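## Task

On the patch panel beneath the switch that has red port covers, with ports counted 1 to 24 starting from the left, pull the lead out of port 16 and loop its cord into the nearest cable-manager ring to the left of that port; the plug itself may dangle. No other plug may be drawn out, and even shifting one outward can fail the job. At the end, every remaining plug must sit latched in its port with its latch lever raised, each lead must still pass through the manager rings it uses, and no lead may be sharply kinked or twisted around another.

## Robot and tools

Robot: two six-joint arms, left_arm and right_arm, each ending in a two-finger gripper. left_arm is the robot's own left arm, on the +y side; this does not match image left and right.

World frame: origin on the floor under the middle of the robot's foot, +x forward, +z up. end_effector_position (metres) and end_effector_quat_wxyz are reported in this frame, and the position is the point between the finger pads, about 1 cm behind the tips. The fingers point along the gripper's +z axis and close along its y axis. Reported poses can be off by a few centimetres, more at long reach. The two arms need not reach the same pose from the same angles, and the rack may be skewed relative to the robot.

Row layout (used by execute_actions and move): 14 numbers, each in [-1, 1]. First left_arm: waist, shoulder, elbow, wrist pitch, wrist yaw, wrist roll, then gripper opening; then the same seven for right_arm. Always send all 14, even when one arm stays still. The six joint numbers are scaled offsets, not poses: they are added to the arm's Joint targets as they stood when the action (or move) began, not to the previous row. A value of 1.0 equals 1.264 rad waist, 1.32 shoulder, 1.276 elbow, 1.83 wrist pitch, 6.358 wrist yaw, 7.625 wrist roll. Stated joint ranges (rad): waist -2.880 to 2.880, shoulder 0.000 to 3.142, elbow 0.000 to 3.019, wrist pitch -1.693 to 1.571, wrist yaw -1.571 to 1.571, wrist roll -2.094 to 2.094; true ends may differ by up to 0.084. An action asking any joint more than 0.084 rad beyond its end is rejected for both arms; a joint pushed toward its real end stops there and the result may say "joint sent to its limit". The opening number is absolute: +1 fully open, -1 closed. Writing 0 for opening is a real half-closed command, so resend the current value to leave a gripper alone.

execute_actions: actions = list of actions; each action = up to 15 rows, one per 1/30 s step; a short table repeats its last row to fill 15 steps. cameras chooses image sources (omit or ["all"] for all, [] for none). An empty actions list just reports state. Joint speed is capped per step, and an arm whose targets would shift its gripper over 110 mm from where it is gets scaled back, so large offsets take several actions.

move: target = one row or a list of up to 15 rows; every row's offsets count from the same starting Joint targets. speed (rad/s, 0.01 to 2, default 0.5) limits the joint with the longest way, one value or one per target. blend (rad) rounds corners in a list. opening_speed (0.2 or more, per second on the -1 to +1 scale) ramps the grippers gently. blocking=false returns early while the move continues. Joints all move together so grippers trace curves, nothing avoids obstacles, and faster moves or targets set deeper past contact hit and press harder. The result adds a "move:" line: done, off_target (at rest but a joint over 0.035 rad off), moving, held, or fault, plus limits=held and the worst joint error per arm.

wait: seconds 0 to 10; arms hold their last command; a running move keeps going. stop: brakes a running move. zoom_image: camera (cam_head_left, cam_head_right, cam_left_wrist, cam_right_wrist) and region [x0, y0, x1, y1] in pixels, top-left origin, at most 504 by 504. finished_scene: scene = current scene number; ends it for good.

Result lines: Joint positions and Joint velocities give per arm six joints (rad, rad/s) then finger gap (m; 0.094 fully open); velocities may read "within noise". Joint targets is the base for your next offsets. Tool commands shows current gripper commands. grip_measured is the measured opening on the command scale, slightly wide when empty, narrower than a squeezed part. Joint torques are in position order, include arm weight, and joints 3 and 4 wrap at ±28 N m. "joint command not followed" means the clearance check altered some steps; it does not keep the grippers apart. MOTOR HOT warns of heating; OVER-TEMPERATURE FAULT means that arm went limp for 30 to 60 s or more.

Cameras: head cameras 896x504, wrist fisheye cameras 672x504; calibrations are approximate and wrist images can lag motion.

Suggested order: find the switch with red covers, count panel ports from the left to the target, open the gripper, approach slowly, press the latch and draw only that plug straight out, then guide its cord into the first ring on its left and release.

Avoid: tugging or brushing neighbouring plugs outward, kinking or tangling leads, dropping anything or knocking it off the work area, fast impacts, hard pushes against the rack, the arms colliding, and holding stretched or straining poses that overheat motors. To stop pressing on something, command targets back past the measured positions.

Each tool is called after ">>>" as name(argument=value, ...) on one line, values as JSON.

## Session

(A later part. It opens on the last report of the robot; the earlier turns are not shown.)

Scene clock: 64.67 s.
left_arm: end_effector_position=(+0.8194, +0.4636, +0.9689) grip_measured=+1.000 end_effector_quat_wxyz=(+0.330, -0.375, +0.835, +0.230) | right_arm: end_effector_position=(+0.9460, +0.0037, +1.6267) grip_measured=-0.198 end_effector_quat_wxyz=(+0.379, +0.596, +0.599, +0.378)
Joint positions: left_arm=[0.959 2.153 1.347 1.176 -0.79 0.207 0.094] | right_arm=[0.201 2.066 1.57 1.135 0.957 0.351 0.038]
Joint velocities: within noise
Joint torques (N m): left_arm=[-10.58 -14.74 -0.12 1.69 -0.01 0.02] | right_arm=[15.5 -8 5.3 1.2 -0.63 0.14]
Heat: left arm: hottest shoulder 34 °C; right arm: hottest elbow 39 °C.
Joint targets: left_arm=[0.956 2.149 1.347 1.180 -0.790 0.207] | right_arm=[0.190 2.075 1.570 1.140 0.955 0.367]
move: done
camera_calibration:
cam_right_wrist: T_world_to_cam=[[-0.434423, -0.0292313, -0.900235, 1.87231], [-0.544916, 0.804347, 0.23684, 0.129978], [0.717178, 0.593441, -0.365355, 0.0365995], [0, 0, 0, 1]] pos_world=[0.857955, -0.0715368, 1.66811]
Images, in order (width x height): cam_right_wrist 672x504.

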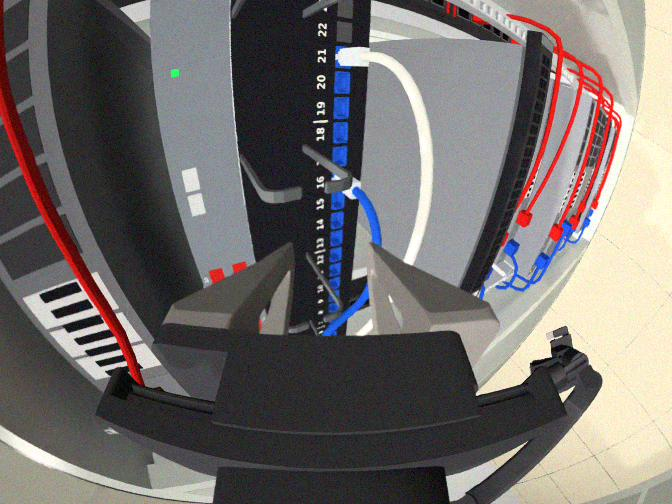

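>>> move(target=[0,0,0,0,0,0,1,-0.0237,0.0008,-0.0313,0.0049,-0.005,0.0056,-0.2], speed=0.2, cameras=["cam_right_wrist"])

>>> zoom_image(camera="cam_right_wrist", region=[200, 80, 500, 305])

Scene clock: 66.30 s.
left_arm: end_effector_position=(+0.8194, +0.4636, +0.9689) grip_measured=+1.000 end_effector_quat_wxyz=(+0.330, -0.375, +0.835, +0.230) | right_arm: end_effector_position=(+0.9392, +0.0090, +1.6114) grip_measured=-0.198 end_effector_quat_wxyz=(+0.375, +0.592, +0.597, +0.389)
Joint positions: left_arm=[0.959 2.153 1.347 1.176 -0.79 0.207 0.094] | right_arm=[0.186 2.066 1.531 1.139 0.925 0.394 0.038]
Joint velocities: within noise
Joint torques (N m): left_arm=[-10.64 -14.8 -0.1 1.7 -0.01 0.02] | right_arm=[14.04 -8.12 5.15 1.37 -0.63 0.16]
Heat: left arm: hottest shoulder 34 °C; right arm: hottest elbow 38 °C.
Joint targets: left_arm=[0.956 2.149 1.347 1.180 -0.790 0.207] | right_arm=[0.160 2.076 1.530 1.149 0.923 0.409]
move: done
camera_calibration:
cam_right_wrist: T_world_to_cam=[[-0.42256, -0.0199425, -0.906116, 1.85397], [-0.558628, 0.793005, 0.243059, 0.128565], [0.713707, 0.608888, -0.346233, 0.00504284], [0, 0, 0, 1]] pos_world=[0.851633, -0.0680508, 1.6504]
Images, in order (width x height): cam_right_wrist 672x504.

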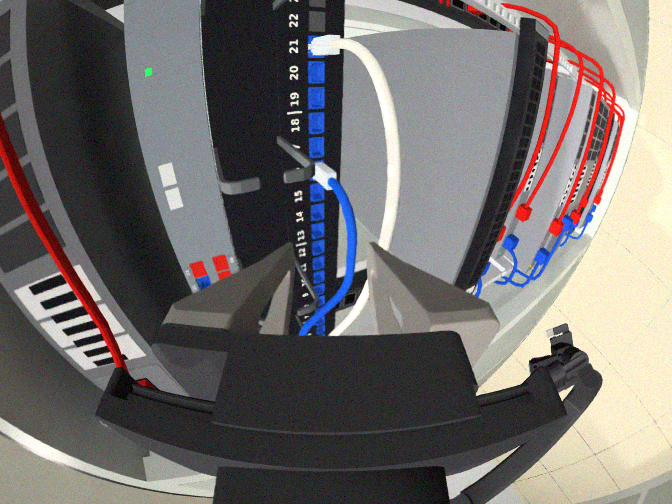

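Scaled by 1.680 from the camera's 672x504 image, which has a finer 960x720 frame.

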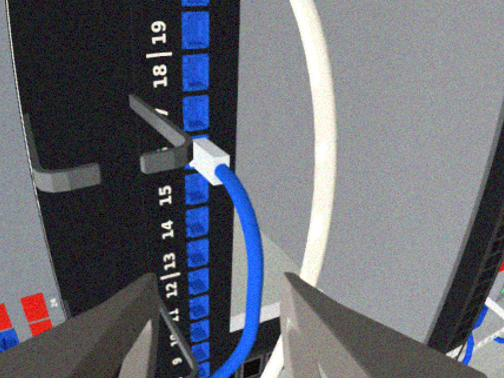

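>>> move(target=[0,0,0,0,0,0,1,-0.0119,-0.0235,0.0274,-0.0339,-0.0019,0.0014,-0.2], speed=0.2, cameras=["cam_right_wrist"])

>>> zoom_image(camera="cam_right_wrist", region=[200, 80, 500, 305])

Scene clock: 69.20 s.
left_arm: end_effector_position=(+0.8194, +0.4636, +0.9689) grip_measured=+1.000 end_effector_quat_wxyz=(+0.330, -0.375, +0.835, +0.230) | right_arm: end_effector_position=(+0.9432, +0.0118, +1.6028) grip_measured=-0.198 end_effector_quat_wxyz=(+0.373, +0.582, +0.610, +0.388)
Joint positions: left_arm=[0.959 2.153 1.347 1.176 -0.79 0.207 0.094] | right_arm=[0.172 2.063 1.531 1.094 0.913 0.405 0.038]
Joint velocities: within noise
Joint torques (N m): left_arm=[-10.64 -14.74 -0.12 1.69 0 0.02] | right_arm=[13.86 -10.11 7.94 0.8 -0.62 0.17]
Heat: left arm: hottest shoulder 34 °C; right arm: hottest elbow 39 °C.
Joint targets: left_arm=[0.956 2.149 1.347 1.180 -0.790 0.207] | right_arm=[0.145 2.045 1.565 1.086 0.911 0.420]
move: done
camera_calibration:
cam_right_wrist: T_world_to_cam=[[-0.427074, -0.0470047, -0.902994, 1.84752], [-0.579234, 0.781065, 0.233293, 0.165873], [0.694331, 0.622678, -0.360799, 0.0389283], [0, 0, 0, 1]] pos_world=[0.858077, -0.0669553, 1.64364]
Images, in order (width x height): cam_right_wrist 672x504.

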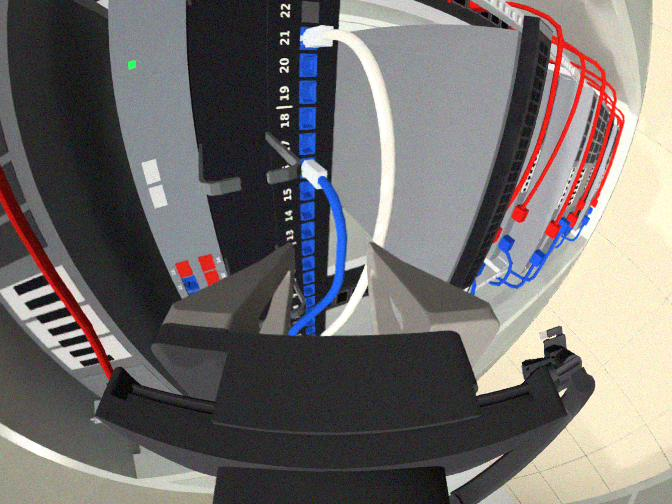

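Scaled by 1.680 from the camera's 672x504 image, which has a finer 960x720 frame.

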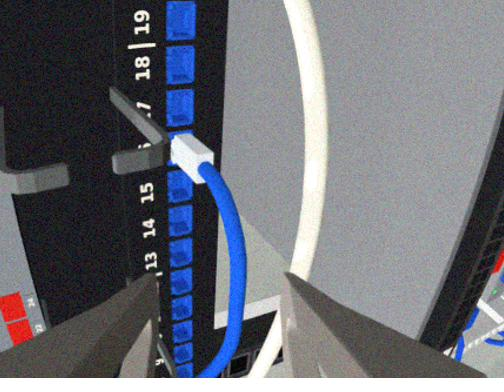

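>>> move(target=[0,0,0,0,0,0,1,0,-0.0178,0.0149,0,0,0,-0.2], speed=0.2, cameras=["cam_right_wrist"])

Scene clock: 70.60 s.
left_arm: end_effector_position=(+0.8194, +0.4636, +0.9689) grip_measured=+1.000 end_effector_quat_wxyz=(+0.330, -0.375, +0.835, +0.230) | right_arm: end_effector_position=(+0.9608, -0.0101, +1.6190) grip_measured=-0.198 end_effector_quat_wxyz=(+0.377, +0.597, +0.590, +0.391)
Joint positions: left_arm=[0.959 2.153 1.347 1.176 -0.79 0.207 0.094] | right_arm=[0.172 2.033 1.554 1.091 0.913 0.406 0.038]
Joint velocities: within noise
Joint torques (N m): left_arm=[-10.58 -14.8 -0.12 1.7 -0.01 0.02] | right_arm=[13.63 -9.52 7.71 0.84 -0.61 0.16]
Heat: left arm: hottest shoulder 34 °C; right arm: hottest elbow 39 °C.
Joint targets: left_arm=[0.956 2.149 1.347 1.180 -0.790 0.207] | right_arm=[0.145 2.022 1.584 1.087 0.911 0.420]
move: done
camera_calibration:
cam_right_wrist: T_world_to_cam=[[-0.417815, -0.00621611, -0.908511, 1.869], [-0.548592, 0.798827, 0.246826, 0.138307], [0.724208, 0.601529, -0.337172, -0.0209397], [0, 0, 0, 1]] pos_world=[0.871936, -0.0862699, 1.65681]
Images, in order (width x height): cam_right_wrist 672x504.

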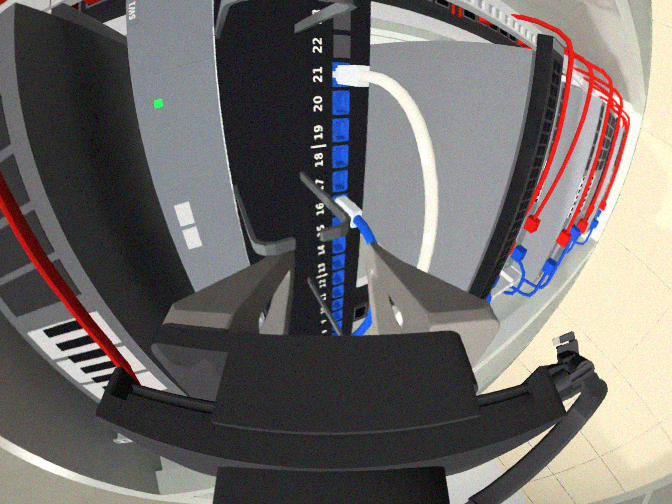

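>>> move(target=[0,0,0,0,0,0,1,-0.0277,0.0348,-0.0517,0.023,-0.005,0.0055,-0.2], speed=0.2, cameras=["cam_right_wrist","cam_head_left"])

>>> zoom_image(camera="cam_right_wrist", region=[200, 80, 500, 305])

Scene clock: 72.03 s.
left_arm: end_effector_position=(+0.8194, +0.4636, +0.9689) grip_measured=+1.000 end_effector_quat_wxyz=(+0.330, -0.375, +0.835, +0.230) | right_arm: end_effector_position=(+0.9548, -0.0019, +1.5825) grip_measured=-0.198 end_effector_quat_wxyz=(+0.376, +0.598, +0.590, +0.392)
Joint positions: left_arm=[0.959 2.153 1.347 1.176 -0.79 0.207 0.094] | right_arm=[0.132 2.057 1.52 1.119 0.879 0.446 0.038]
Joint velocities: within noise
Joint torques (N m): left_arm=[-10.64 -14.8 -0.12 1.7 -0.01 0.02] | right_arm=[14.04 -8.18 4.71 1.62 -0.53 0.16]
Heat: left arm: hottest shoulder 34 °C; right arm: hottest elbow 39 °C.
Joint targets: left_arm=[0.956 2.149 1.347 1.180 -0.790 0.207] | right_arm=[0.110 2.068 1.518 1.129 0.879 0.462]
move: done
camera_calibration:
cam_right_wrist: T_world_to_cam=[[-0.417701, -0.00367829, -0.908577, 1.83343], [-0.549025, 0.797799, 0.249174, 0.134148], [0.723945, 0.602912, -0.335261, -0.0365848], [0, 0, 0, 1]] pos_world=[0.865963, -0.0782215, 1.62012]
Images, in order (width x height): cam_head_left 896x504, cam_right_wrist 672x504.

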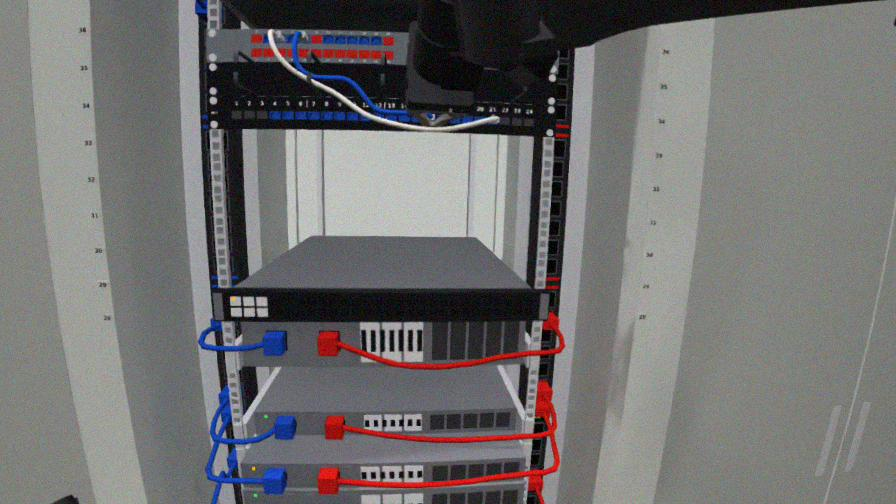

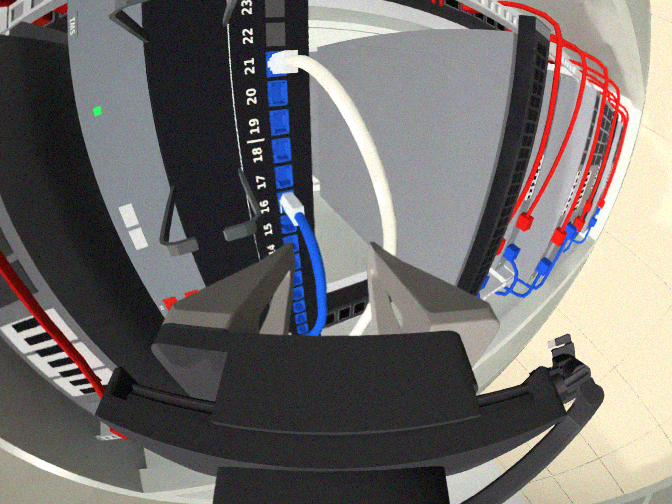

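Scaled by 1.680 from the camera's 672x504 image, which has a finer 960x720 frame.

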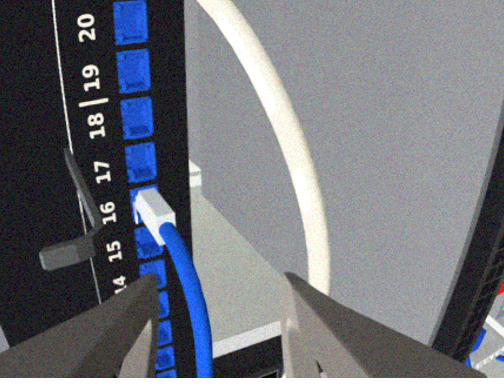

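>>> move(target=[0,0,0,0,0,0,1,-0.0356,0.0272,-0.0141,0.0749,-0.0366,-0.0065,-0.2], speed=0.2, cameras=["cam_right_wrist","cam_head_left"])

>>> zoom_image(camera="cam_right_wrist", region=[200, 80, 500, 305])

Scene clock: 74.63 s.
left_arm: end_effector_position=(+0.8194, +0.4636, +0.9689) grip_measured=+1.000 end_effector_quat_wxyz=(+0.330, -0.375, +0.835, +0.230) | right_arm: end_effector_position=(+0.9637, -0.0008, +1.5886) grip_measured=-0.198 end_effector_quat_wxyz=(+0.429, +0.559, +0.538, +0.462)
Joint positions: left_arm=[0.959 2.153 1.347 1.176 -0.79 0.207 0.094] | right_arm=[0.096 2.088 1.503 1.255 0.647 0.428 0.038]
Joint velocities: within noise
Joint torques (N m): left_arm=[-10.64 -14.8 -0.1 1.7 0 0.02] | right_arm=[13.98 -7.77 4.6 1.57 -0.63 -0.13]
Heat: left arm: hottest shoulder 34 °C; right arm: hottest elbow 39 °C.
Joint targets: left_arm=[0.956 2.149 1.347 1.180 -0.790 0.207] | right_arm=[0.065 2.104 1.500 1.266 0.647 0.412]
move: done
camera_calibration:
cam_right_wrist: T_world_to_cam=[[-0.212534, 0.0275308, -0.976766, 1.75333], [-0.588856, 0.794101, 0.150511, 0.331757], [0.779794, 0.607163, -0.152561, -0.385738], [0, 0, 0, 1]] pos_world=[0.868796, -0.0775135, 1.60382]
Images, in order (width x height): cam_head_left 896x504, cam_right_wrist 672x504.

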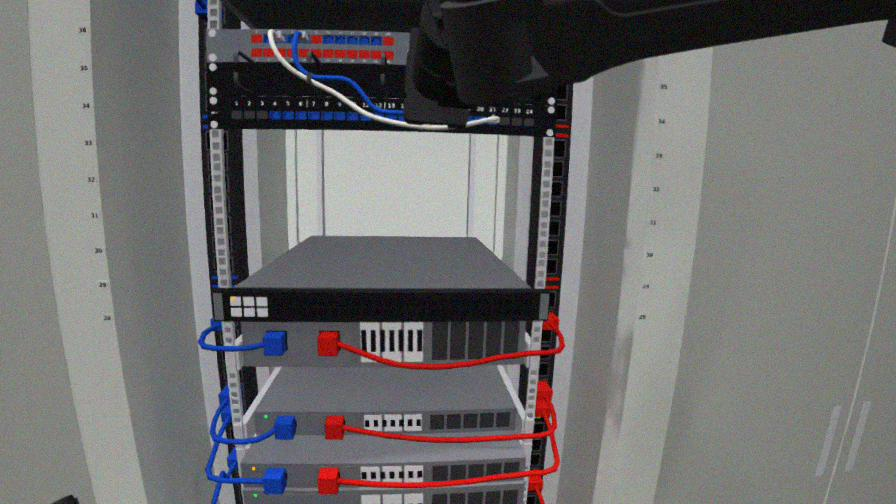

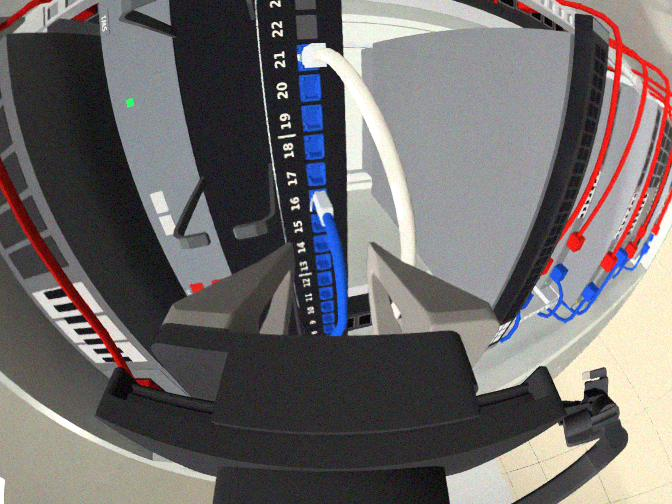

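Scaled by 1.680 from the camera's 672x504 image, which has a finer 960x720 frame.

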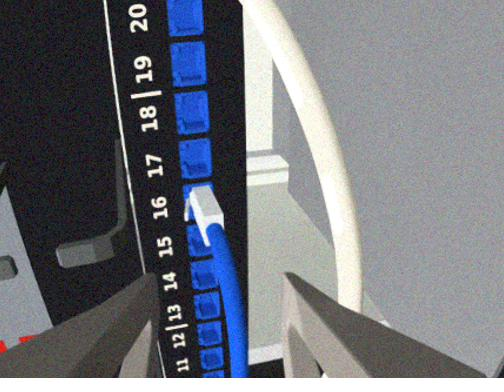

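>>> move(target=[0,0,0,0,0,0,1,-0.0356,0.0273,-0.0141,0.0748,-0.0367,-0.0065,-0.2], speed=0.2, cameras=["cam_right_wrist","cam_head_left"])

>>> zoom_image(camera="cam_right_wrist", region=[200, 80, 500, 305])

Scene clock: 76.57 s.
left_arm: end_effector_position=(+0.8194, +0.4636, +0.9689) grip_measured=+1.000 end_effector_quat_wxyz=(+0.330, -0.375, +0.835, +0.230) | right_arm: end_effector_position=(+0.9626, -0.0024, +1.5907) grip_measured=-0.198 end_effector_quat_wxyz=(+0.495, +0.500, +0.493, +0.511)
Joint positions: left_arm=[0.959 2.153 1.347 1.176 -0.79 0.207 0.094] | right_arm=[0.052 2.123 1.485 1.392 0.413 0.378 0.038]
Joint velocities: within noise
Joint torques (N m): left_arm=[-10.64 -14.74 -0.12 1.7 0 0.02] | right_arm=[13.51 -8.82 4.22 1.57 -0.6 -0.08]
Heat: left arm: hottest shoulder 34 °C; right arm: hottest elbow 38 °C.
Joint targets: left_arm=[0.956 2.149 1.347 1.180 -0.790 0.207] | right_arm=[0.020 2.140 1.482 1.403 0.413 0.363]
move: done
camera_calibration:
cam_right_wrist: T_world_to_cam=[[0.00426531, -0.00148476, -0.99999, 1.58336], [-0.600002, 0.79999, -0.00374702, 0.58818], [0.799987, 0.600012, 0.00252135, -0.649688], [0, 0, 0, 1]] pos_world=[0.865898, -0.0783667, 1.58718]
Images, in order (width x height): cam_head_left 896x504, cam_right_wrist 672x504.

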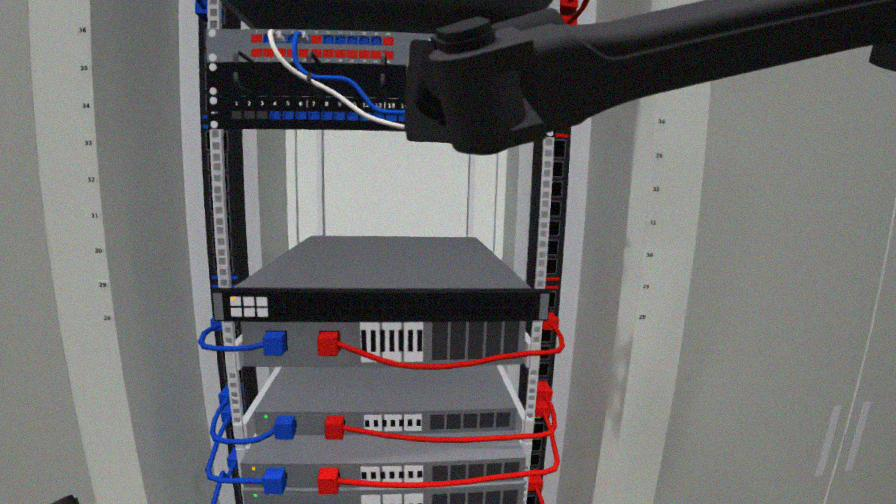

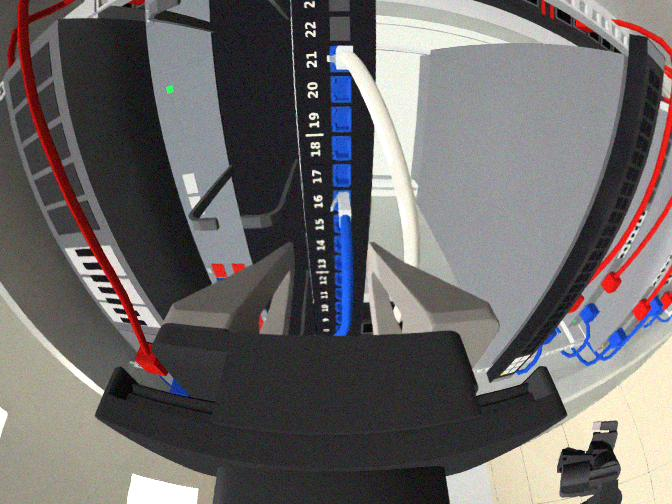

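Scaled by 1.680 from the camera's 672x504 image, which has a finer 960x720 frame.

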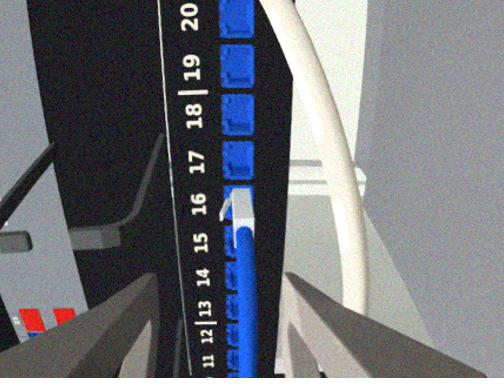

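>>> move(target=[0,0,0,0,0,0,1,-0.0140,0.0090,0.0650,-0.0340,-0.0014,0.0027,-0.2], speed=0.2, cameras=["cam_right_wrist"])

>>> zoom_image(camera="cam_right_wrist", region=[230, 100, 450, 265])

Scene clock: 79.10 s.
left_arm: end_effector_position=(+0.8194, +0.4636, +0.9689) grip_measured=+1.000 end_effector_quat_wxyz=(+0.330, -0.375, +0.835, +0.230) | right_arm: end_effector_position=(+0.9811, -0.0020, +1.5868) grip_measured=-0.198 end_effector_quat_wxyz=(+0.498, +0.498, +0.496, +0.507)
Joint positions: left_arm=[0.959 2.153 1.347 1.176 -0.79 0.207 0.094] | right_arm=[0.036 2.136 1.539 1.348 0.404 0.377 0.038]
Joint velocities: within noise
Joint torques (N m): left_arm=[-10.58 -14.74 -0.1 1.69 -0.01 0.02] | right_arm=[13.8 -8.94 6.72 0.83 -0.63 0.06]
Heat: left arm: hottest shoulder 34 °C; right arm: hottest elbow 38 °C.
Joint targets: left_arm=[0.956 2.149 1.347 1.180 -0.790 0.207] | right_arm=[0.002 2.152 1.565 1.340 0.405 0.383]
move: done
camera_calibration:
cam_right_wrist: T_world_to_cam=[[0.00239122, -0.0136587, -0.999904, 1.58108], [-0.598287, 0.801186, -0.012375, 0.610907], [0.801278, 0.598259, -0.00625602, -0.652137], [0, 0, 0, 1]] pos_world=[0.88426, -0.0777075, 1.58441]
Images, in order (width x height): cam_right_wrist 672x504.

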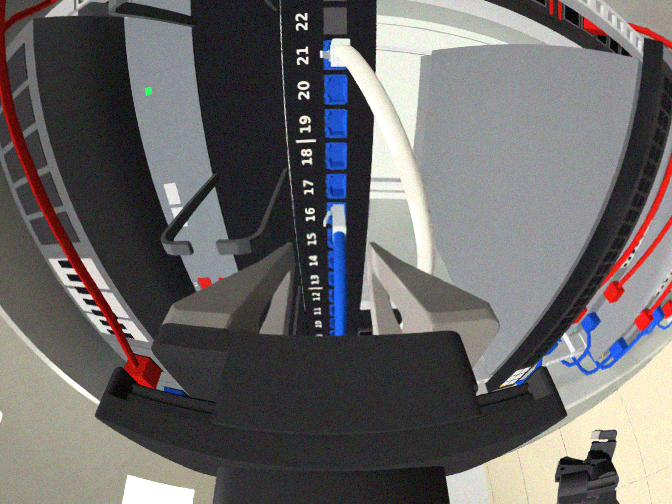

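Scaled by 2.291 from the camera's 672x504 image, which has a finer 960x720 frame.

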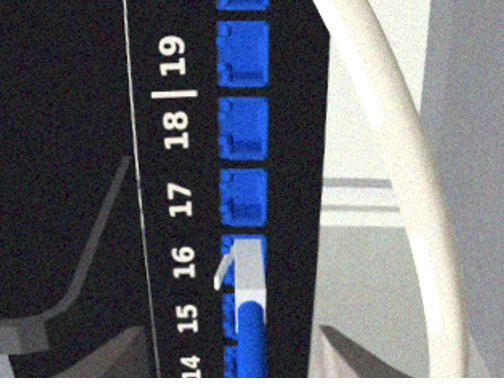

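>>> move(target=[0,0,0,0,0,0,1,-0.0127,0.0061,0.0462,-0.0328,-0.0014,0.0028,-0.2], speed=0.2, cameras=["cam_right_wrist"])

>>> zoom_image(camera="cam_right_wrist", region=[230, 150, 450, 315])

Scene clock: 80.30 s.
left_arm: end_effector_position=(+0.8194, +0.4636, +0.9689) grip_measured=+1.000 end_effector_quat_wxyz=(+0.330, -0.375, +0.835, +0.230) | right_arm: end_effector_position=(+0.9988, +0.0010, +1.5872) grip_measured=-0.198 end_effector_quat_wxyz=(+0.495, +0.495, +0.501, +0.509)
Joint positions: left_arm=[0.959 2.153 1.347 1.176 -0.79 0.207 0.094] | right_arm=[0.027 2.145 1.592 1.288 0.394 0.386 0.038]
Joint velocities: within noise
Joint torques (N m): left_arm=[-10.64 -14.74 -0.12 1.7 -0.01 0.02] | right_arm=[13.68 -8.76 7.25 0.9 -0.59 0.19]
Heat: left arm: hottest shoulder 34 °C; right arm: hottest elbow 38 °C.
Joint targets: left_arm=[0.956 2.149 1.347 1.180 -0.790 0.207] | right_arm=[-0.013 2.160 1.624 1.280 0.395 0.405]
move: off_target (right_arm); right_arm: the waist is farthest, 0.041 rad from its target
camera_calibration:
cam_right_wrist: T_world_to_cam=[[0.000853391, -0.0167951, -0.999859, 1.58293], [-0.608229, 0.793641, -0.0138503, 0.631456], [0.793761, 0.608155, -0.00953798, -0.655375], [0, 0, 0, 1]] pos_world=[0.902931, -0.0759948, 1.5852]
Images, in order (width x height): cam_right_wrist 672x504.

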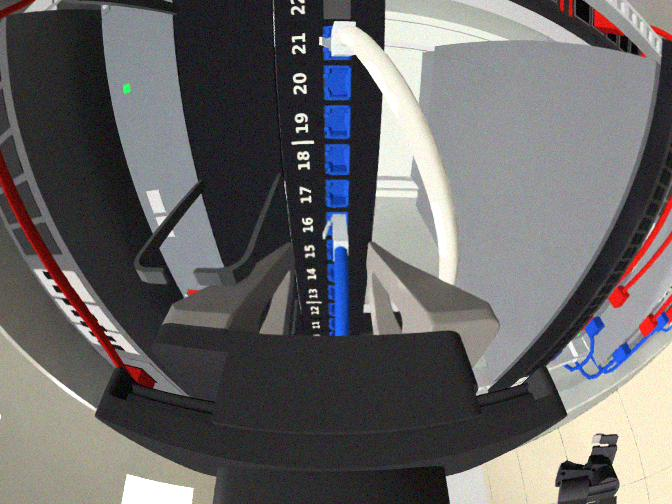

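Scaled by 2.291 from the camera's 672x504 image, which has a finer 960x720 frame.

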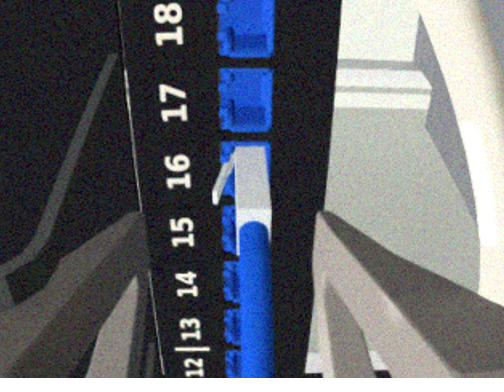

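>>> move(target=[0,0,0,0,0,0,1,-0.0100,-0.0288,-0.0310,-0.0022,-0.0016,0,-0.2], speed=0.1, cameras=["cam_right_wrist"])

>>> zoom_image(camera="cam_right_wrist", region=[230, 150, 450, 315])

Scene clock: 86.17 s.
left_arm: end_effector_position=(+0.8194, +0.4636, +0.9689) grip_measured=+1.000 end_effector_quat_wxyz=(+0.330, -0.375, +0.835, +0.230) | right_arm: end_effector_position=(+0.9992, +0.0012, +1.5836) grip_measured=-0.198 end_effector_quat_wxyz=(+0.496, +0.490, +0.503, +0.511)
Joint positions: left_arm=[0.959 2.153 1.347 1.176 -0.79 0.207 0.094] | right_arm=[0.02 2.143 1.586 1.283 0.382 0.388 0.038]
Joint velocities: within noise
Joint torques (N m): left_arm=[-10.64 -14.8 -0.12 1.7 -0.01 0.02] | right_arm=[13.27 -11.69 4.33 0.98 -0.51 0.16]
Heat: left arm: hottest shoulder 34 °C; right arm: hottest elbow 39 °C.
Joint targets: left_arm=[0.956 2.149 1.347 1.180 -0.790 0.207] | right_arm=[-0.026 2.122 1.585 1.277 0.385 0.405]
move: off_target (right_arm); right_arm: the waist is farthest, 0.046 rad from its target
camera_calibration:
cam_right_wrist: T_world_to_cam=[[0.00595116, -0.0229272, -0.999719, 1.57406], [-0.615136, 0.788122, -0.0217363, 0.65077], [0.788399, 0.615092, -0.00941307, -0.650681], [0, 0, 0, 1]] pos_world=[0.903941, -0.0765685, 1.58164]
Images, in order (width x height): cam_right_wrist 672x504.

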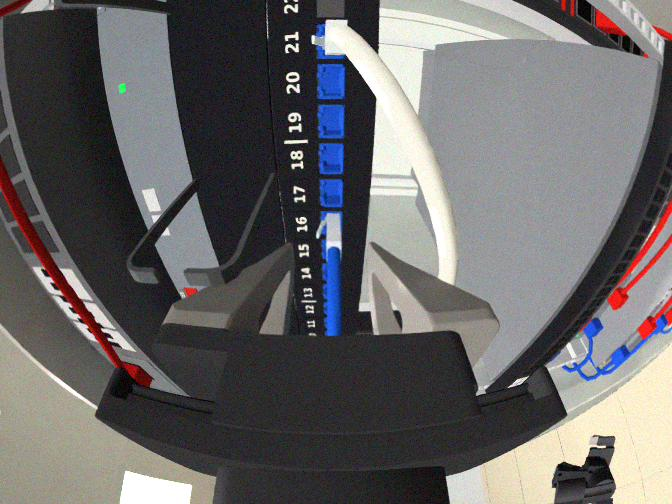

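Scaled by 2.291 from the camera's 672x504 image, which has a finer 960x720 frame.

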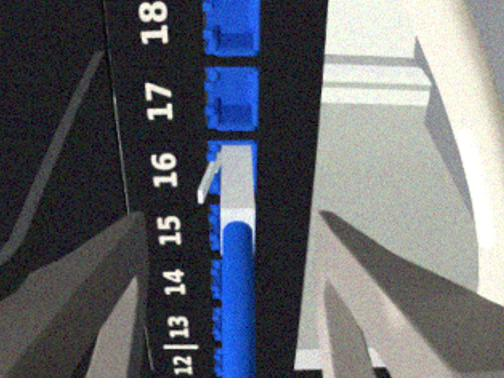

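>>> move(target=[0,0,0,0,0,0,1,-0.005,-0.0095,-0.005,-0.0035,-0.0007,0.0005,-0.2], speed=0.1, cameras=["cam_right_wrist"])

>>> zoom_image(camera="cam_right_wrist", region=[230, 150, 450, 315])

Scene clock: 87.37 s.
left_arm: end_effector_position=(+0.8194, +0.4636, +0.9689) grip_measured=+1.000 end_effector_quat_wxyz=(+0.330, -0.375, +0.835, +0.230) | right_arm: end_effector_position=(+0.9988, +0.0014, +1.5832) grip_measured=-0.198 end_effector_quat_wxyz=(+0.495, +0.485, +0.507, +0.512)
Joint positions: left_arm=[0.959 2.153 1.347 1.176 -0.79 0.207 0.094] | right_arm=[0.019 2.137 1.578 1.273 0.375 0.388 0.038]
Joint velocities: within noise
Joint torques (N m): left_arm=[-10.58 -14.8 -0.12 1.7 0 0.02] | right_arm=[12.75 -12.86 4.53 1.06 -0.44 0.2]
Heat: left arm: hottest shoulder 34 °C; right arm: hottest elbow 39 °C.
Joint targets: left_arm=[0.956 2.149 1.347 1.180 -0.790 0.207] | right_arm=[-0.032 2.109 1.578 1.270 0.381 0.409]
move: off_target (right_arm); right_arm: the waist is farthest, 0.051 rad from its target
camera_calibration:
cam_right_wrist: T_world_to_cam=[[0.00711389, -0.0281466, -0.999578, 1.57221], [-0.623982, 0.780991, -0.0264323, 0.666714], [0.781406, 0.623907, -0.0120071, -0.639373], [0, 0, 0, 1]] pos_world=[0.904443, -0.077536, 1.58149]
Images, in order (width x height): cam_right_wrist 672x504.

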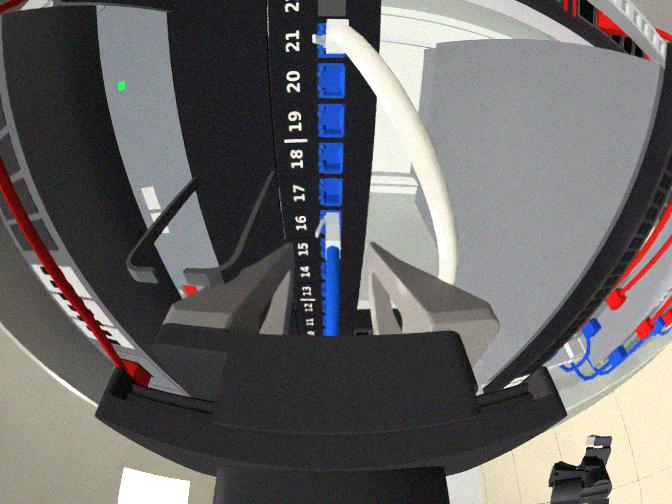

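Scaled by 2.291 from the camera's 672x504 image, which has a finer 960x720 frame.

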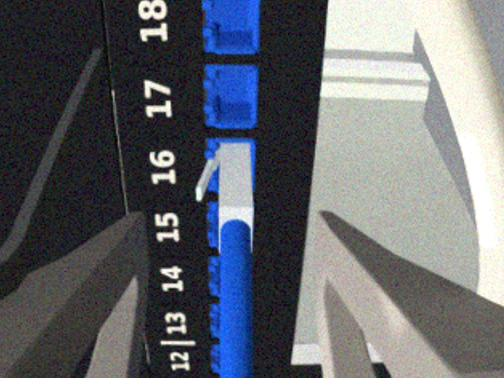

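>>> move(target=[0,0,0,0,0,0,1,0.0601,0.1114,0.1254,0.0945,0.0118,-0.0134,-0.2], speed=0.15, cameras=["cam_right_wrist"])

>>> zoom_image(camera="cam_right_wrist", region=[230, 150, 450, 315])

Scene clock: 90.67 s.
left_arm: end_effector_position=(+0.8194, +0.4636, +0.9689) grip_measured=+1.000 end_effector_quat_wxyz=(+0.330, -0.375, +0.835, +0.230) | right_arm: end_effector_position=(+1.0047, -0.0058, +1.5807) grip_measured=-0.198 end_effector_quat_wxyz=(+0.534, +0.536, +0.458, +0.467)
Joint positions: left_arm=[0.959 2.153 1.347 1.176 -0.79 0.207 0.094] | right_arm=[0.025 2.24 1.708 1.434 0.451 0.322 0.038]
Joint velocities: within noise
Joint torques (N m): left_arm=[-10.58 -14.74 -0.12 1.7 0 0.02] | right_arm=[18.67 -9.35 6.94 1.48 -0.47 -0.18]
Heat: left arm: hottest shoulder 34 °C; right arm: hottest elbow 39 °C.
Joint targets: left_arm=[0.956 2.149 1.347 1.180 -0.790 0.207] | right_arm=[0.043 2.256 1.738 1.443 0.456 0.306]
move: done
camera_calibration:
cam_right_wrist: T_world_to_cam=[[-0.00403036, -0.0123369, -0.999916, 1.58137], [-0.471105, 0.882032, -0.00898358, 0.495329], [0.882068, 0.471029, -0.00936688, -0.745743], [0, 0, 0, 1]] pos_world=[0.897522, -0.0661197, 1.5787]
Images, in order (width x height): cam_right_wrist 672x504.

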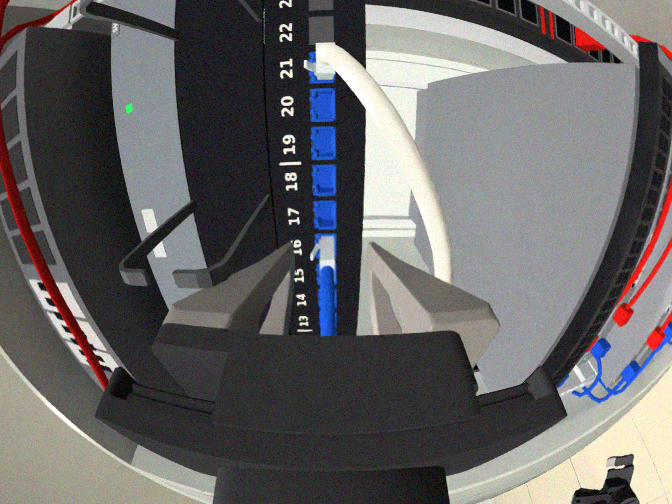

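Scaled by 2.291 from the camera's 672x504 image, which has a finer 960x720 frame.

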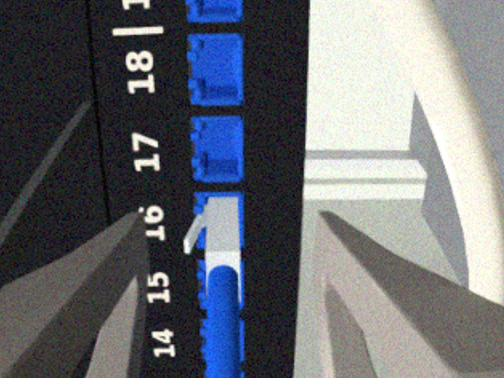

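>>> move(target=[0,0,0,0,0,0,1,0.0050,0,0,0,0.0005,0.001,-0.45], speed=0.1, opening_speed=0.4, cameras=["cam_right_wrist"])

>>> zoom_image(camera="cam_right_wrist", region=[230, 150, 450, 315])

Scene clock: 92.00 s.
left_arm: end_effector_position=(+0.8194, +0.4636, +0.9689) grip_measured=+1.000 end_effector_quat_wxyz=(+0.330, -0.375, +0.835, +0.230) | right_arm: end_effector_position=(+1.0045, -0.0060, +1.5803) grip_measured=-0.448 end_effector_quat_wxyz=(+0.533, +0.537, +0.459, +0.466)
Joint positions: left_arm=[0.959 2.153 1.347 1.176 -0.79 0.207 0.094] | right_arm=[0.025 2.24 1.708 1.434 0.456 0.321 0.026]
Joint velocities: within noise
Joint torques (N m): left_arm=[-10.58 -14.74 -0.12 1.69 0 0.02] | right_arm=[19.6 -9.58 6.98 1.39 -0.53 -0.08]
Heat: left arm: hottest shoulder 34 °C; right arm: hottest elbow 39 °C.
Joint targets: left_arm=[0.956 2.149 1.347 1.180 -0.790 0.207] | right_arm=[0.050 2.256 1.738 1.443 0.459 0.314]
move: done
camera_calibration:
cam_right_wrist: T_world_to_cam=[[-0.00806686, -0.01168, -0.999899, 1.58493], [-0.46979, 0.882754, -0.00652147, 0.490226], [0.882741, 0.46969, -0.0126082, -0.74109], [0, 0, 0, 1]] pos_world=[0.89728, -0.0661537, 1.57862]
Images, in order (width x height): cam_right_wrist 672x504.

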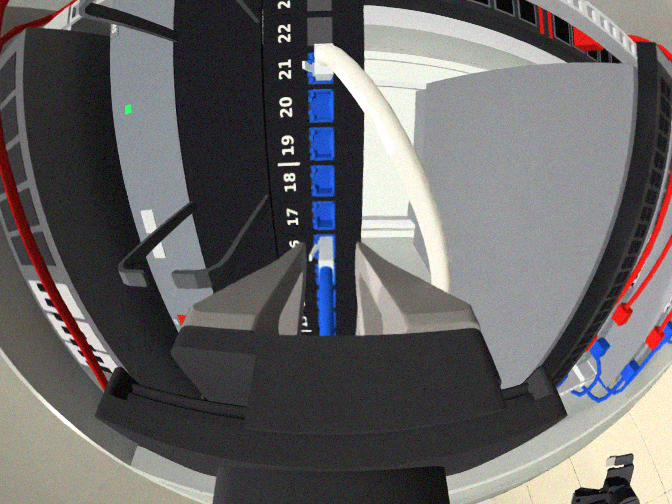

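Scaled by 2.291 from the camera's 672x504 image, which has a finer 960x720 frame.

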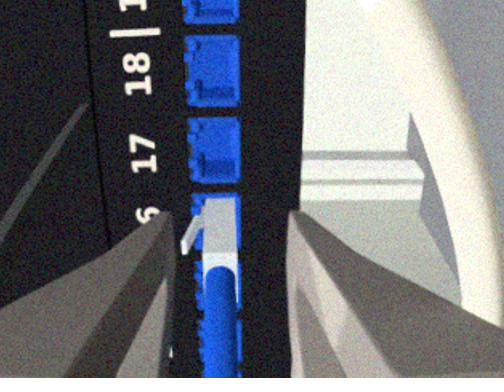

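>>> move(target=[0,0,0,0,0,0,1,0.0095,0,0,0,0.0005,0.0005,-0.45], speed=0.1, opening_speed=0.4, cameras=["cam_right_wrist"])

>>> zoom_image(camera="cam_right_wrist", region=[230, 150, 450, 315])

Scene clock: 93.10 s.
left_arm: end_effector_position=(+0.8194, +0.4636, +0.9689) grip_measured=+1.000 end_effector_quat_wxyz=(+0.330, -0.375, +0.835, +0.230) | right_arm: end_effector_position=(+1.0018, -0.0030, +1.5866) grip_measured=-0.448 end_effector_quat_wxyz=(+0.531, +0.538, +0.457, +0.469)
Joint positions: left_arm=[0.959 2.153 1.347 1.176 -0.79 0.207 0.094] | right_arm=[0.036 2.24 1.708 1.434 0.459 0.321 0.026]
Joint velocities: within noise
Joint torques (N m): left_arm=[-10.58 -14.8 -0.1 1.7 -0.01 0.02] | right_arm=[19.72 -9.52 7.04 1.47 -0.54 -0.01]
Heat: left arm: hottest shoulder 34 °C; right arm: hottest elbow 39 °C.
Joint targets: left_arm=[0.956 2.149 1.347 1.180 -0.790 0.207] | right_arm=[0.062 2.256 1.738 1.443 0.462 0.318]
move: done
camera_calibration:
cam_right_wrist: T_world_to_cam=[[-0.00551256, -0.00458374, -0.999974, 1.58881], [-0.473194, 0.880957, -0.00142961, 0.481687], [0.880941, 0.473174, -0.00702532, -0.747035], [0, 0, 0, 1]] pos_world=[0.894783, -0.0635859, 1.58421]
Images, in order (width x height): cam_right_wrist 672x504.

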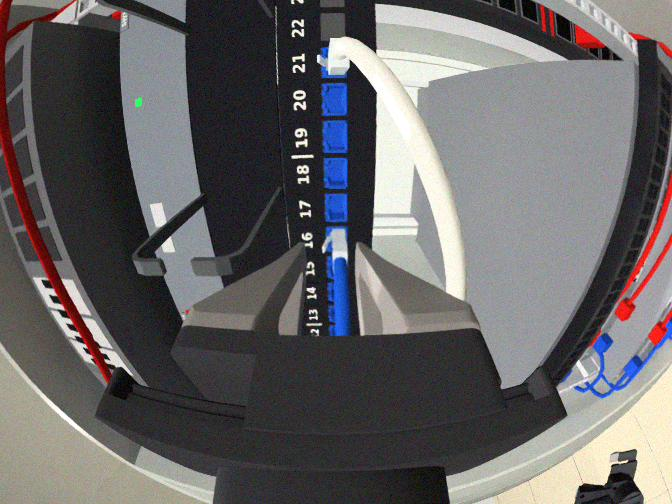

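Scaled by 2.291 from the camera's 672x504 image, which has a finer 960x720 frame.

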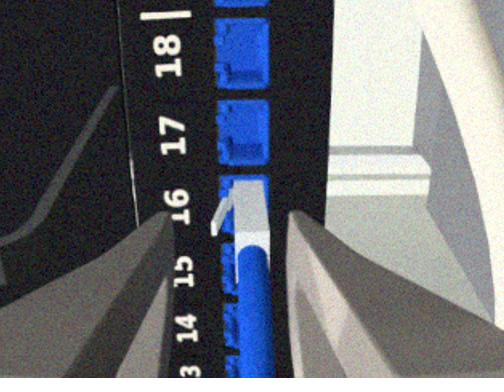

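>>> move(target=[0,0,0,0,0,0,1,0,0,0,0,0.0033,0,-0.45], speed=0.1, opening_speed=0.4, cameras=["cam_right_wrist"])

>>> zoom_image(camera="cam_right_wrist", region=[230, 150, 450, 315])

Scene clock: 94.43 s.
left_arm: end_effector_position=(+0.8194, +0.4636, +0.9689) grip_measured=+1.000 end_effector_quat_wxyz=(+0.330, -0.375, +0.835, +0.230) | right_arm: end_effector_position=(+1.0017, -0.0039, +1.5848) grip_measured=-0.448 end_effector_quat_wxyz=(+0.527, +0.544, +0.459, +0.464)
Joint positions: left_arm=[0.959 2.153 1.347 1.176 -0.79 0.207 0.094] | right_arm=[0.037 2.24 1.71 1.434 0.479 0.321 0.026]
Joint velocities: within noise
Joint torques (N m): left_arm=[-10.58 -14.74 -0.12 1.69 -0.01 0.02] | right_arm=[20.07 -9.76 6.83 1.32 -0.5 -0.04]
Heat: left arm: hottest shoulder 34 °C; right arm: hottest elbow 39 °C.
Joint targets: left_arm=[0.956 2.149 1.347 1.180 -0.790 0.207] | right_arm=[0.062 2.256 1.738 1.443 0.483 0.318]
move: done
camera_calibration:
cam_right_wrist: T_world_to_cam=[[-0.0225279, -0.000270297, -0.999746, 1.60371], [-0.467573, 0.883894, 0.0102971, 0.45823], [0.883667, 0.467686, -0.0200386, -0.728663], [0, 0, 0, 1]] pos_world=[0.89428, -0.0638079, 1.58398]
Images, in order (width x height): cam_right_wrist 672x504.

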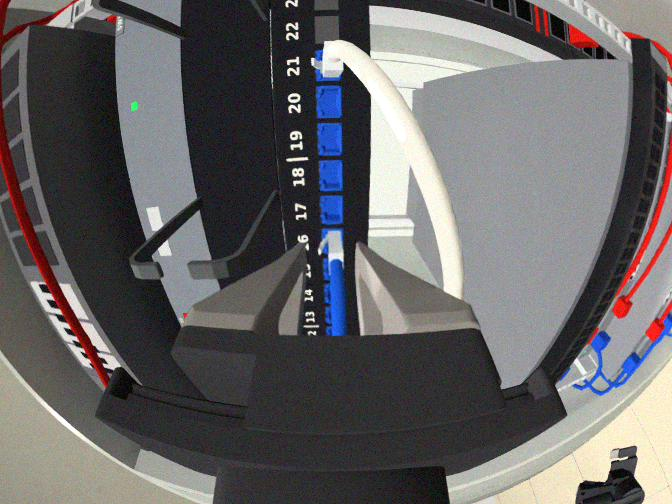

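Scaled by 2.291 from the camera's 672x504 image, which has a finer 960x720 frame.

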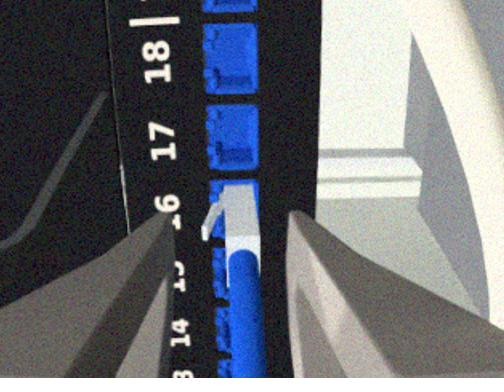

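>>> move(target=[0,0,0,0,0,0,1,0,0,0,0,0.0016,0,-0.72], speed=0.1, opening_speed=0.3, cameras=["cam_right_wrist"])

>>> zoom_image(camera="cam_right_wrist", region=[230, 150, 450, 315])

Scene clock: 95.87 s.
left_arm: end_effector_position=(+0.8194, +0.4636, +0.9689) grip_measured=+1.000 end_effector_quat_wxyz=(+0.330, -0.375, +0.835, +0.230) | right_arm: end_effector_position=(+1.0015, -0.0046, +1.5831) grip_measured=-0.718 end_effector_quat_wxyz=(+0.525, +0.548, +0.460, +0.460)
Joint positions: left_arm=[0.959 2.153 1.347 1.176 -0.79 0.207 0.094] | right_arm=[0.038 2.24 1.71 1.435 0.491 0.321 0.013]
Joint velocities: within noise
Joint torques (N m): left_arm=[-10.64 -14.8 -0.12 1.7 -0.01 0.02] | right_arm=[19.6 -9.47 6.93 1.29 -0.57 -0.05]
Heat: left arm: hottest shoulder 34 °C; right arm: hottest elbow 39 °C.
Joint targets: left_arm=[0.956 2.149 1.347 1.180 -0.790 0.207] | right_arm=[0.062 2.256 1.738 1.443 0.494 0.318]
move: done
camera_calibration:
cam_right_wrist: T_world_to_cam=[[-0.0332298, 0.00200843, -0.999446, 1.61232], [-0.463932, 0.885704, 0.0172048, 0.444114], [0.885248, 0.464246, -0.0285, -0.716382], [0, 0, 0, 1]] pos_world=[0.893791, -0.0640144, 1.58337]
Images, in order (width x height): cam_right_wrist 672x504.

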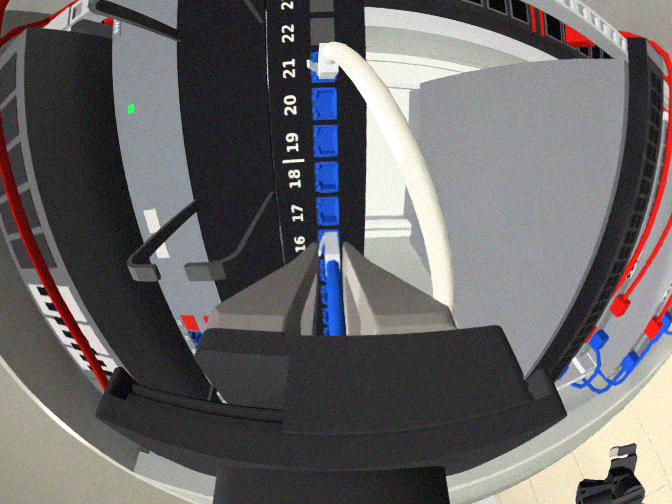

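Scaled by 2.291 from the camera's 672x504 image, which has a finer 960x720 frame.

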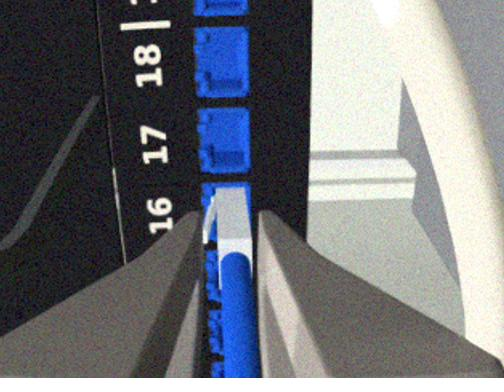

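>>> move(target=[0,0,0,0,0,0,1,0,0,0,0,0,0,-0.86], opening_speed=0.2, cameras=["cam_right_wrist"])

>>> zoom_image(camera="cam_right_wrist", region=[230, 150, 450, 315])

Scene clock: 97.00 s.
left_arm: end_effector_position=(+0.8194, +0.4636, +0.9689) grip_measured=+1.000 end_effector_quat_wxyz=(+0.330, -0.375, +0.835, +0.230) | right_arm: end_effector_position=(+1.0014, -0.0047, +1.5828) grip_measured=-0.859 end_effector_quat_wxyz=(+0.525, +0.549, +0.461, +0.460)
Joint positions: left_arm=[0.959 2.153 1.347 1.176 -0.79 0.207 0.094] | right_arm=[0.038 2.24 1.71 1.436 0.493 0.321 0.007]
Joint velocities: left_arm=[within noise] | right_arm=[-0.005 -0.005 -0.012 0.002 -0.037 0.007 0.014]
Joint torques (N m): left_arm=[-10.58 -14.8 -0.12 1.7 -0.01 0.02] | right_arm=[19.6 -9.7 6.86 1.24 -0.62 -0.05]
Heat: left arm: hottest shoulder 34 °C; right arm: hottest elbow 39 °C.
Joint targets: left_arm=[0.956 2.149 1.347 1.180 -0.790 0.207] | right_arm=[0.062 2.256 1.738 1.443 0.493 0.318]
move: done
camera_calibration:
cam_right_wrist: T_world_to_cam=[[-0.034906, 0.00245553, -0.999388, 1.61362], [-0.463114, 0.886109, 0.0183526, 0.441625], [0.885611, 0.463471, -0.0297933, -0.714598], [0, 0, 0, 1]] pos_world=[0.893704, -0.0640947, 1.58324]
Images, in order (width x height): cam_right_wrist 672x504.

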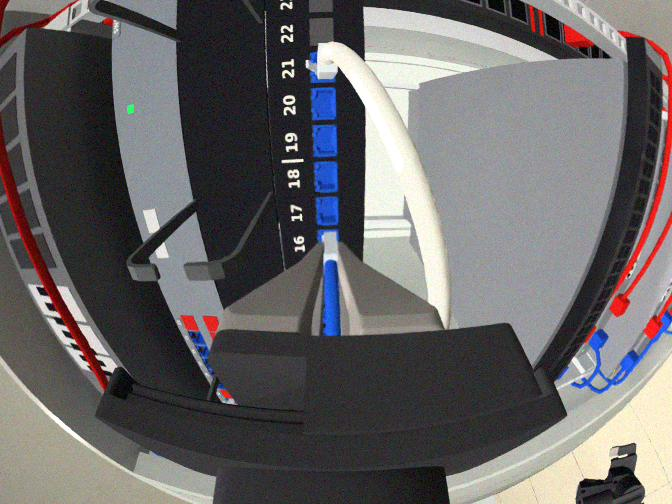

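Scaled by 2.291 from the camera's 672x504 image, which has a finer 960x720 frame.

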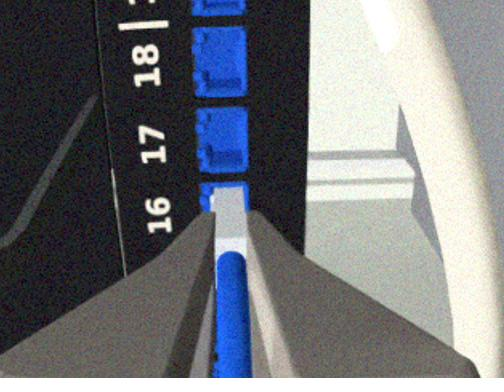

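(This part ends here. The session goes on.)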